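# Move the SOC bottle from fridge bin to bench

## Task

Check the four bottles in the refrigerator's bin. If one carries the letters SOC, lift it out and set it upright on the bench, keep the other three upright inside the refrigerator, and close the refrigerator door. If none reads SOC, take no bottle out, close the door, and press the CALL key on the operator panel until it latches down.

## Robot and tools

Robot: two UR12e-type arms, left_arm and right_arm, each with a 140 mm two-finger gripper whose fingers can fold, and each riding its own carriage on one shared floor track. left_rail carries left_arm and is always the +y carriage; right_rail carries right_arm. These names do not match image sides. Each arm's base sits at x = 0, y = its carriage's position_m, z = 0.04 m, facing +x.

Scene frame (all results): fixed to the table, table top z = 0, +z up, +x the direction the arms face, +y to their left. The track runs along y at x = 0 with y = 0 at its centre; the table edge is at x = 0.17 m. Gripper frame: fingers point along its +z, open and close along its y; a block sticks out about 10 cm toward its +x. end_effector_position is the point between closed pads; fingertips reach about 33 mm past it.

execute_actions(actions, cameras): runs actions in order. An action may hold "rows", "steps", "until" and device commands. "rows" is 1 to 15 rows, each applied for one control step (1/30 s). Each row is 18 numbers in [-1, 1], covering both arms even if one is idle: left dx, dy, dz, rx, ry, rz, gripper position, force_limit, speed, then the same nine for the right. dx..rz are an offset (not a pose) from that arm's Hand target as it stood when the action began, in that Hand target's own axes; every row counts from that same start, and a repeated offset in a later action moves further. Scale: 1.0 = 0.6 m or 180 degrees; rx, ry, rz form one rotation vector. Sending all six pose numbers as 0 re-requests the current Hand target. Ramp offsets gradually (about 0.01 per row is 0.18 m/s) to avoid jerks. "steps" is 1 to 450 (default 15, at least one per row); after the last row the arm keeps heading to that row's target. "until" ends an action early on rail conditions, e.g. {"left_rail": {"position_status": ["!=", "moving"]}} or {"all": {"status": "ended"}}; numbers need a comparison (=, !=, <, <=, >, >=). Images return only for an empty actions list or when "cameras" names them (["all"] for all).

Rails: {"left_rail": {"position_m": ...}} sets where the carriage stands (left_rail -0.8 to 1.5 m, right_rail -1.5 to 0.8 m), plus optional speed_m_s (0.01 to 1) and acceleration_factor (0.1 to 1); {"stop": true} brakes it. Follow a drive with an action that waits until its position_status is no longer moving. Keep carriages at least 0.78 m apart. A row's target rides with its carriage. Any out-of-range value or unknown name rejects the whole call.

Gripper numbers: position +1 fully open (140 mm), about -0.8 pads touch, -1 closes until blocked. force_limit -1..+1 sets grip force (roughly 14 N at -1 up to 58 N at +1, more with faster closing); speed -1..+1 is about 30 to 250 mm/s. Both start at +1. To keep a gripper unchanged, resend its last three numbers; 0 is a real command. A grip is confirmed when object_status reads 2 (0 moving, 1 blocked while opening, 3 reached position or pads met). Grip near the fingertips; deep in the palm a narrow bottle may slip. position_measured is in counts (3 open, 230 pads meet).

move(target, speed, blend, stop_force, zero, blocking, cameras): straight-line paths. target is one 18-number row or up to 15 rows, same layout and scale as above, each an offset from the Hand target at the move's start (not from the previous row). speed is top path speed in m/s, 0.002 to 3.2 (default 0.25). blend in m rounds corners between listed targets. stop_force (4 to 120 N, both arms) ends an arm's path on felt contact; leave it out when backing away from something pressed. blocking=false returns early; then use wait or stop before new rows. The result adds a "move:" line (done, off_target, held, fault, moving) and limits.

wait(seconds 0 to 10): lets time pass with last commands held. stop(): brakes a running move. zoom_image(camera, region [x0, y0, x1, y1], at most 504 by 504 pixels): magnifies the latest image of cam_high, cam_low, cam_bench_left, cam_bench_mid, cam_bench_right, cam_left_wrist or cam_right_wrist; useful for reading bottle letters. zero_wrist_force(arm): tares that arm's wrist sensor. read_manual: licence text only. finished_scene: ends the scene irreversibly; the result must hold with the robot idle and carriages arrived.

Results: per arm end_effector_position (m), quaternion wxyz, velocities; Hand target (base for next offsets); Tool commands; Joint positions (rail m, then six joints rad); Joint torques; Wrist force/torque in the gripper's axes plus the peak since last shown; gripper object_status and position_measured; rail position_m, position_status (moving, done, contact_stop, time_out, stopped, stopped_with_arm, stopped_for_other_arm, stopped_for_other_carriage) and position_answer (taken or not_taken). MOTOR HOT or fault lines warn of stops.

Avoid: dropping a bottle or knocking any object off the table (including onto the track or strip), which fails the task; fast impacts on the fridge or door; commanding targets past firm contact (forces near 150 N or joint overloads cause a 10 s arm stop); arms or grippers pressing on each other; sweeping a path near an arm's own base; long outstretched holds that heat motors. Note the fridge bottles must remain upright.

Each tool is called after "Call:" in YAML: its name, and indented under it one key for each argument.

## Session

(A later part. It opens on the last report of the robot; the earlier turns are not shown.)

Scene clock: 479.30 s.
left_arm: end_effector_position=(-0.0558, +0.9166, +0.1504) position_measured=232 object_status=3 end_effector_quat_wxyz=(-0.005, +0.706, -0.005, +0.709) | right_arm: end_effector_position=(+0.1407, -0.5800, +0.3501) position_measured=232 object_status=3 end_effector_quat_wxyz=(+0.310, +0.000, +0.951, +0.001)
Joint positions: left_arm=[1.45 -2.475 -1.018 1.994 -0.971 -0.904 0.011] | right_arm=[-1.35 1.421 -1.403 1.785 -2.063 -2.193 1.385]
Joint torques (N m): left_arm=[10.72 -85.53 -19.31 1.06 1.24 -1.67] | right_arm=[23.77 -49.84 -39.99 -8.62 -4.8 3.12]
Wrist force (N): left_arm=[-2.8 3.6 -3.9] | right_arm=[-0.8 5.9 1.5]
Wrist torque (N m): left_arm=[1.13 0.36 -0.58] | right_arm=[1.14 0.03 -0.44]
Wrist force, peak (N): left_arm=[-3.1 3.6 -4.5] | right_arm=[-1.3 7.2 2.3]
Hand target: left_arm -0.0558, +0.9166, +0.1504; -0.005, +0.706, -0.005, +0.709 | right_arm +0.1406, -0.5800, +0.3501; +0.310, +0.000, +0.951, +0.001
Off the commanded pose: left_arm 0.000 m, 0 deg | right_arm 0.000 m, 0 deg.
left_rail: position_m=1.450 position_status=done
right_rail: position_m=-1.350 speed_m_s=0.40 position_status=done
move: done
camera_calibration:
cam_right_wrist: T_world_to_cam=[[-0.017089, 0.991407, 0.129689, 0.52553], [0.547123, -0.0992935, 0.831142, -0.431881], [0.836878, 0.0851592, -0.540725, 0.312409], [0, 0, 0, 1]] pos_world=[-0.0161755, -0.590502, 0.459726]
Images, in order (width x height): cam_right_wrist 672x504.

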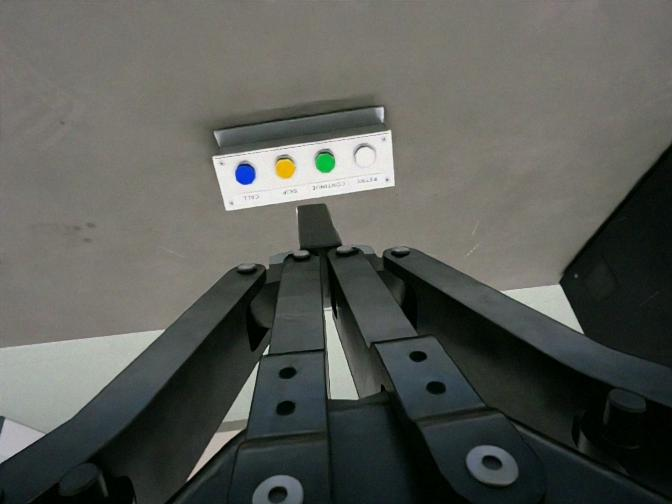

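Call:
move:
  target: [0,0,0,0,0,0,-0.85,-1,-0.5,-0.131,-0.107,0.424,0,0.117,0,-1,-1,-0.5]
  speed: 0.15
  cameras: ["cam_right_wrist","cam_bench_mid","cam_bench_right"]

Call:
zoom_image:
  camera: "cam_bench_right"
  region: [440, 150, 672, 350]

Scene clock: 483.37 s.
left_arm: end_effector_position=(-0.0558, +0.9166, +0.1504) position_measured=232 object_status=3 end_effector_quat_wxyz=(-0.005, +0.706, -0.005, +0.709) | right_arm: end_effector_position=(+0.3541, -0.6436, +0.1911) position_measured=232 object_status=3 end_effector_quat_wxyz=(+0.132, -0.001, +0.991, +0.001)
Joint positions: left_arm=[1.45 -2.475 -1.018 1.994 -0.971 -0.904 0.011] | right_arm=[-1.35 0.978 -1.342 1.928 -2.307 -1.788 0.96]
Joint torques (N m): left_arm=[8.08 -85.96 -18.9 0.94 1.08 -1.77] | right_arm=[-18.67 -49.64 -53.77 -8.26 2.37 -2.14]
Wrist force (N): left_arm=[-2.3 3.1 -3.8] | right_arm=[-0.8 5.9 2.0]
Wrist torque (N m): left_arm=[1.02 0.27 -0.58] | right_arm=[1.24 0.15 -0.11]
Wrist force, peak (N): left_arm=[-2.7 3.6 -4.4] | right_arm=[-1.0 6.8 2.9]
Hand target: left_arm -0.0558, +0.9166, +0.1504; -0.005, +0.706, -0.005, +0.709 | right_arm +0.3543, -0.6436, +0.1910; +0.131, -0.001, +0.991, +0.001
Off the commanded pose: left_arm 0.000 m, 0 deg | right_arm 0.000 m, 0 deg.
left_rail: position_m=1.450 position_status=done
right_rail: position_m=-1.350 speed_m_s=0.40 position_status=done
move: done
camera_calibration:
cam_right_wrist: T_world_to_cam=[[0.0300565, 0.991485, 0.126707, 0.596794], [0.80893, -0.0985896, 0.579579, -0.467037], [0.587136, 0.0850766, -0.805005, 0.192092], [0, 0, 0, 1]] pos_world=[0.247078, -0.6541, 0.349702]
Images, in order (width x height): cam_bench_mid 672x504, cam_bench_right 672x504, cam_right_wrist 672x504.

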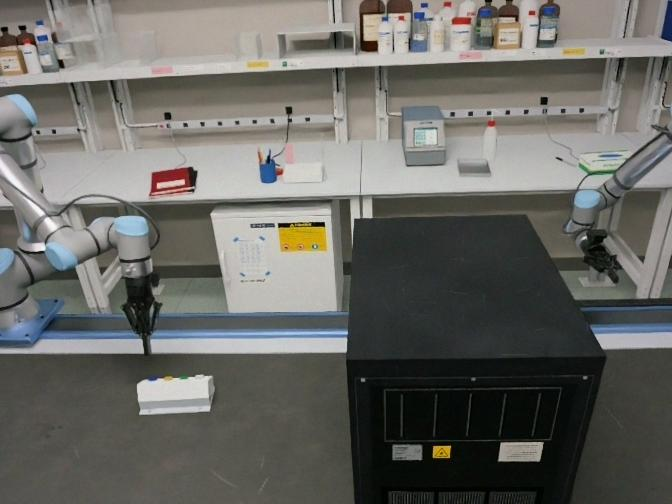

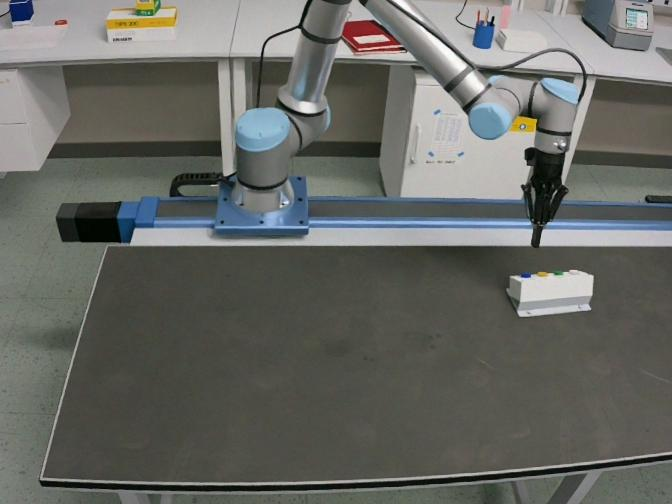

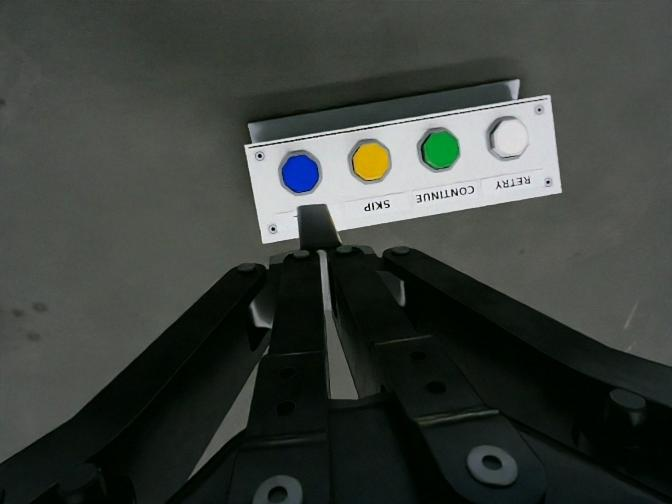

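Scaled by 2.172 from the camera's 672x504 image, which has a finer 960x720 frame.

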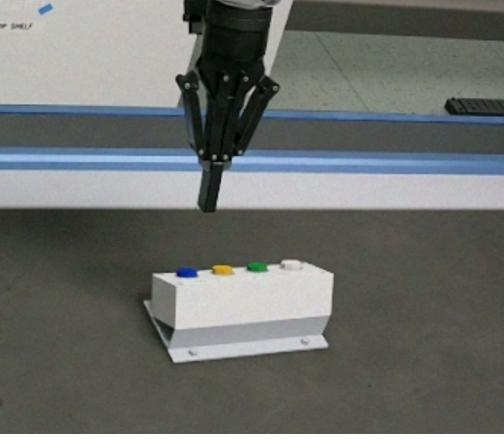

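Call:
move:
  target: [0,0,0,0,0,0,-0.85,-1,-0.5,0.005,-0.004,0.117,0,0,0,-1,-1,-0.5]
  speed: 0.08
  stop_force: 20
  cameras: ["cam_right_wrist","cam_bench_right"]

Call:
zoom_image:
  camera: "cam_bench_right"
  region: [440, 200, 672, 350]

Call:
zoom_image:
  camera: "cam_right_wrist"
  region: [230, 80, 450, 280]

Scene clock: 485.97 s.
left_arm: end_effector_position=(-0.0558, +0.9166, +0.1504) position_measured=232 object_status=3 end_effector_quat_wxyz=(-0.005, +0.706, -0.005, +0.709) | right_arm: end_effector_position=(+0.3697, -0.6459, +0.1224) position_measured=232 object_status=3 end_effector_quat_wxyz=(+0.131, -0.001, +0.991, +0.001)
Joint positions: left_arm=[1.45 -2.475 -1.018 1.994 -0.971 -0.904 0.011] | right_arm=[-1.35 0.959 -1.264 1.973 -2.435 -1.785 0.941]
Joint torques (N m): left_arm=[9.89 -84.05 -19.48 1.09 1.32 -1.38] | right_arm=[-21.86 -54.1 -32.78 -8.49 2.24 -2.09]
Wrist force (N): left_arm=[-2.8 3.5 -3.9] | right_arm=[-1.1 6.5 1.9]
Wrist torque (N m): left_arm=[1.10 0.37 -0.58] | right_arm=[1.40 0.19 -0.14]
Wrist force, peak (N): left_arm=[-3.1 3.4 -4.2] | right_arm=[-1.4 6.5 2.8]
Hand target: left_arm -0.0558, +0.9166, +0.1504; -0.005, +0.706, -0.005, +0.709 | right_arm +0.3697, -0.6459, +0.1224; +0.131, -0.001, +0.991, +0.001
Off the commanded pose: left_arm 0.000 m, 0 deg | right_arm 0.000 m, 0 deg.
left_rail: position_m=1.450 position_status=done
right_rail: position_m=-1.350 speed_m_s=0.40 position_status=done
move: done
camera_calibration:
cam_right_wrist: T_world_to_cam=[[0.0300457, 0.991476, 0.126777, 0.607387], [0.809146, -0.0985912, 0.579278, -0.44005], [0.58684, 0.0851766, -0.805211, 0.128034], [0, 0, 0, 1]] pos_world=[0.26268, -0.656501, 0.281003]
Images, in order (width x height): cam_bench_right 672x504, cam_right_wrist 672x504.

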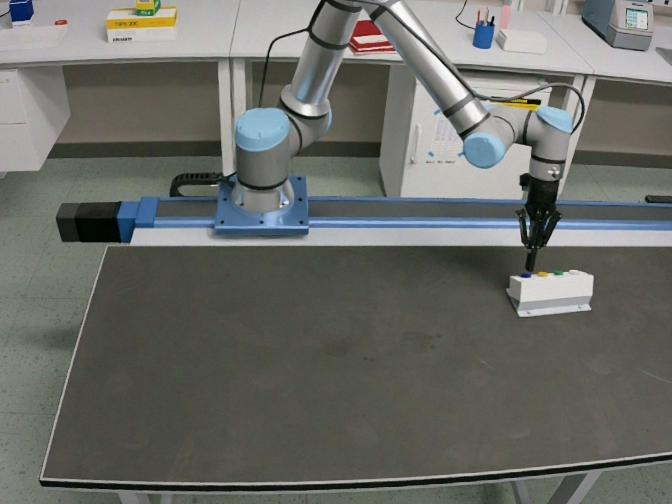

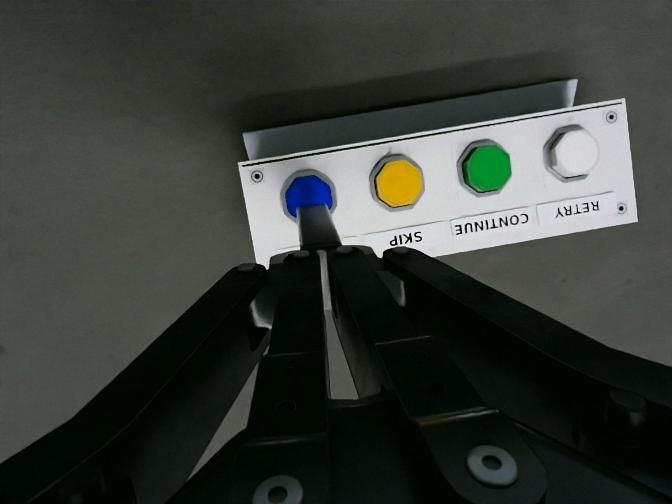

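Scaled by 2.172 from the camera's 672x504 image, which has a finer 960x720 frame.

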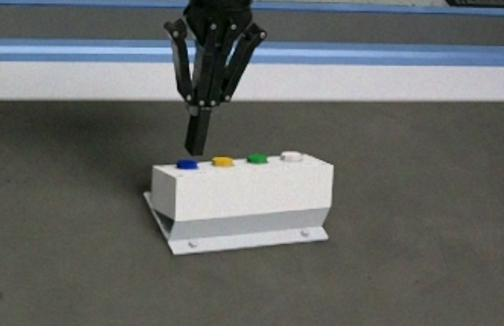

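Scaled by 2.291 from the camera's 672x504 image, which has a finer 960x720 frame.

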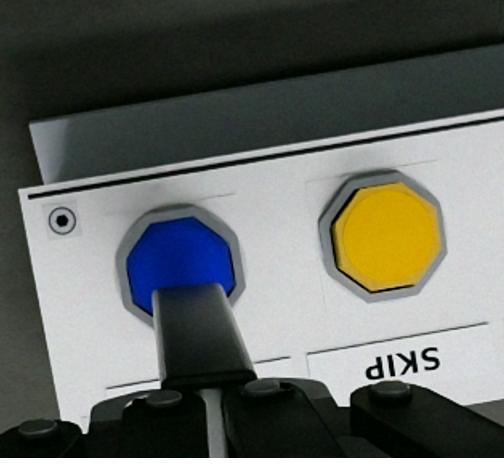

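Call:
move:
  target: [0,0,0,0,0,0,-0.85,-1,-0.5,0.005,-0.005,0.055,0,0,0,-1,-1,-0.5]
  speed: 0.008
  stop_force: 30
  cameras: ["cam_right_wrist"]

Call:
zoom_image:
  camera: "cam_right_wrist"
  region: [230, 80, 450, 280]

Scene clock: 490.47 s.
left_arm: end_effector_position=(-0.0558, +0.9166, +0.1504) position_measured=232 object_status=3 end_effector_quat_wxyz=(-0.005, +0.706, -0.005, +0.709) | right_arm: end_effector_position=(+0.3735, -0.6478, +0.1012) position_measured=232 object_status=3 end_effector_quat_wxyz=(+0.132, -0.001, +0.991, +0.001)
Joint positions: left_arm=[1.45 -2.475 -1.018 1.994 -0.971 -0.904 0.011] | right_arm=[-1.35 0.953 -1.239 1.987 -2.475 -1.784 0.935]
Joint torques (N m): left_arm=[8.2 -82.63 -19.79 1.36 1.25 -1.32] | right_arm=[2.51 -58.3 -35.57 0.21 2.43 2.37]
Wrist force (N): left_arm=[-2.8 3.2 -3.7] | right_arm=[1.1 0.4 -33.8]
Wrist torque (N m): left_arm=[1.04 0.39 -0.58] | right_arm=[1.47 0.08 -0.09]
Wrist force, peak (N): left_arm=[-2.9 3.5 -4.4] | right_arm=[2.2 -5.6 -43.7]
Hand target: left_arm -0.0558, +0.9166, +0.1504; -0.005, +0.706, -0.005, +0.709 | right_arm +0.3735, -0.6478, +0.1012; +0.132, -0.001, +0.991, +0.001 (not the last commanded pose)
Off the commanded pose: left_arm 0.000 m, 0 deg | right_arm 0.012 m, 0 deg.
left_rail: position_m=1.450 position_status=done
right_rail: position_m=-1.350 speed_m_s=0.40 position_status=done
move: contact (right_arm)
camera_calibration:
cam_right_wrist: T_world_to_cam=[[0.0301176, 0.991467, 0.126831, 0.611806], [0.809094, -0.0986875, 0.579333, -0.431095], [0.586907, 0.0851702, -0.805163, 0.108861], [0, 0, 0, 1]] pos_world=[0.26648, -0.658401, 0.259802]
Images, in order (width x height): cam_right_wrist 672x504.

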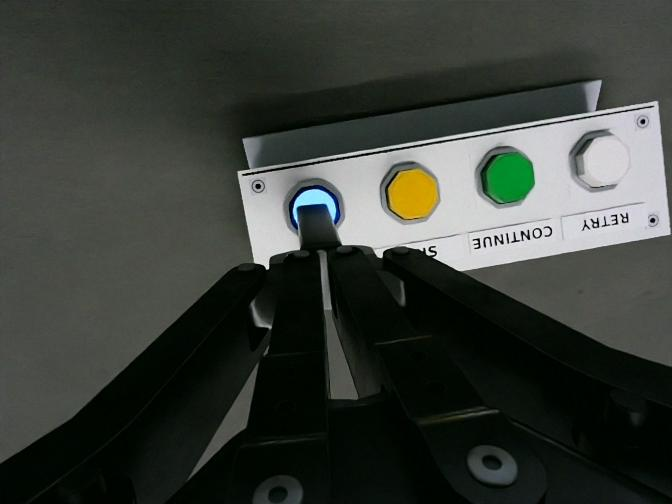

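Scaled by 2.291 from the camera's 672x504 image, which has a finer 960x720 frame.

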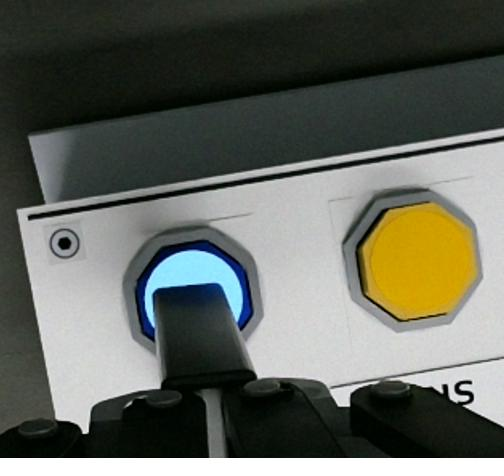

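Lit. Retract.

Call:
move:
  target: [0,0,0,0,0,0,-0.85,-1,-0.5,0,0,-0.2,0,0,0,-1,-1,-0.5]
  speed: 0.1
  cameras: ["cam_right_wrist"]

Call:
zoom_image:
  camera: "cam_right_wrist"
  region: [230, 80, 450, 280]

Scene clock: 492.60 s.
left_arm: end_effector_position=(-0.0558, +0.9166, +0.1504) position_measured=232 object_status=3 end_effector_quat_wxyz=(-0.005, +0.706, -0.005, +0.709) | right_arm: end_effector_position=(+0.3422, -0.6480, +0.2168) position_measured=232 object_status=3 end_effector_quat_wxyz=(+0.132, -0.001, +0.991, +0.001)
Joint positions: left_arm=[1.45 -2.475 -1.018 1.994 -0.971 -0.904 0.011] | right_arm=[-1.35 0.988 -1.379 1.92 -2.261 -1.789 0.971]
Joint torques (N m): left_arm=[10.39 -85.36 -19.2 1.41 1.14 -1.39] | right_arm=[23.07 -72.67 -53.72 -1.51 -3.37 2.14]
Wrist force (N): left_arm=[-2.9 3.2 -4.0] | right_arm=[0.5 6.8 0.8]
Wrist torque (N m): left_arm=[1.03 0.37 -0.58] | right_arm=[1.42 -0.16 -0.33]
Wrist force, peak (N): left_arm=[-3.2 3.5 -4.3] | right_arm=[0.8 -0.1 -33.7]
Hand target: left_arm -0.0558, +0.9166, +0.1504; -0.005, +0.706, -0.005, +0.709 | right_arm +0.3422, -0.6480, +0.2170; +0.132, -0.001, +0.991, +0.001
Off the commanded pose: left_arm 0.000 m, 0 deg | right_arm 0.000 m, 0 deg.
left_rail: position_m=1.450 position_status=done
right_rail: position_m=-1.350 speed_m_s=0.40 position_status=done
move: done
camera_calibration:
cam_right_wrist: T_world_to_cam=[[0.0300363, 0.991477, 0.126775, 0.598328], [0.809098, -0.0985892, 0.579345, -0.472783], [0.586906, 0.085172, -0.805163, 0.220267], [0, 0, 0, 1]] pos_world=[0.23528, -0.658601, 0.375402]
Images, in order (width x height): cam_right_wrist 672x504.

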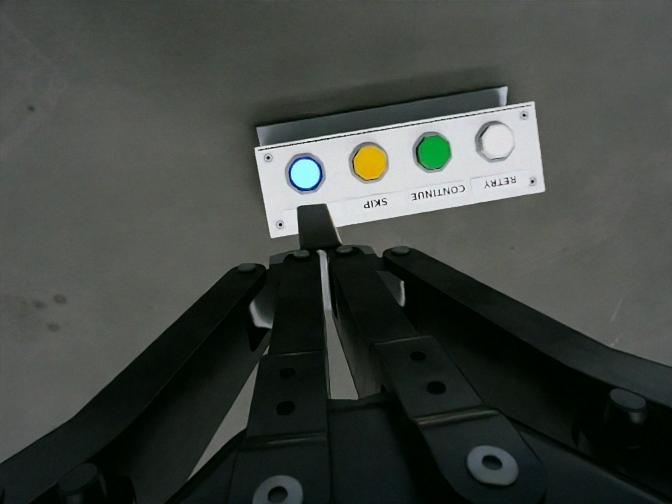

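Scaled by 2.291 from the camera's 672x504 image, which has a finer 960x720 frame.

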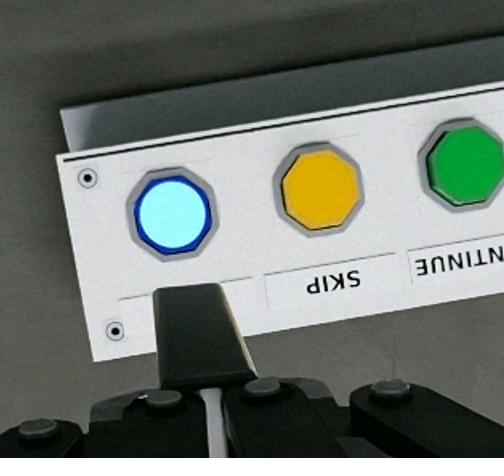

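Call:
finished_scene:

The scene is finished: the task was done.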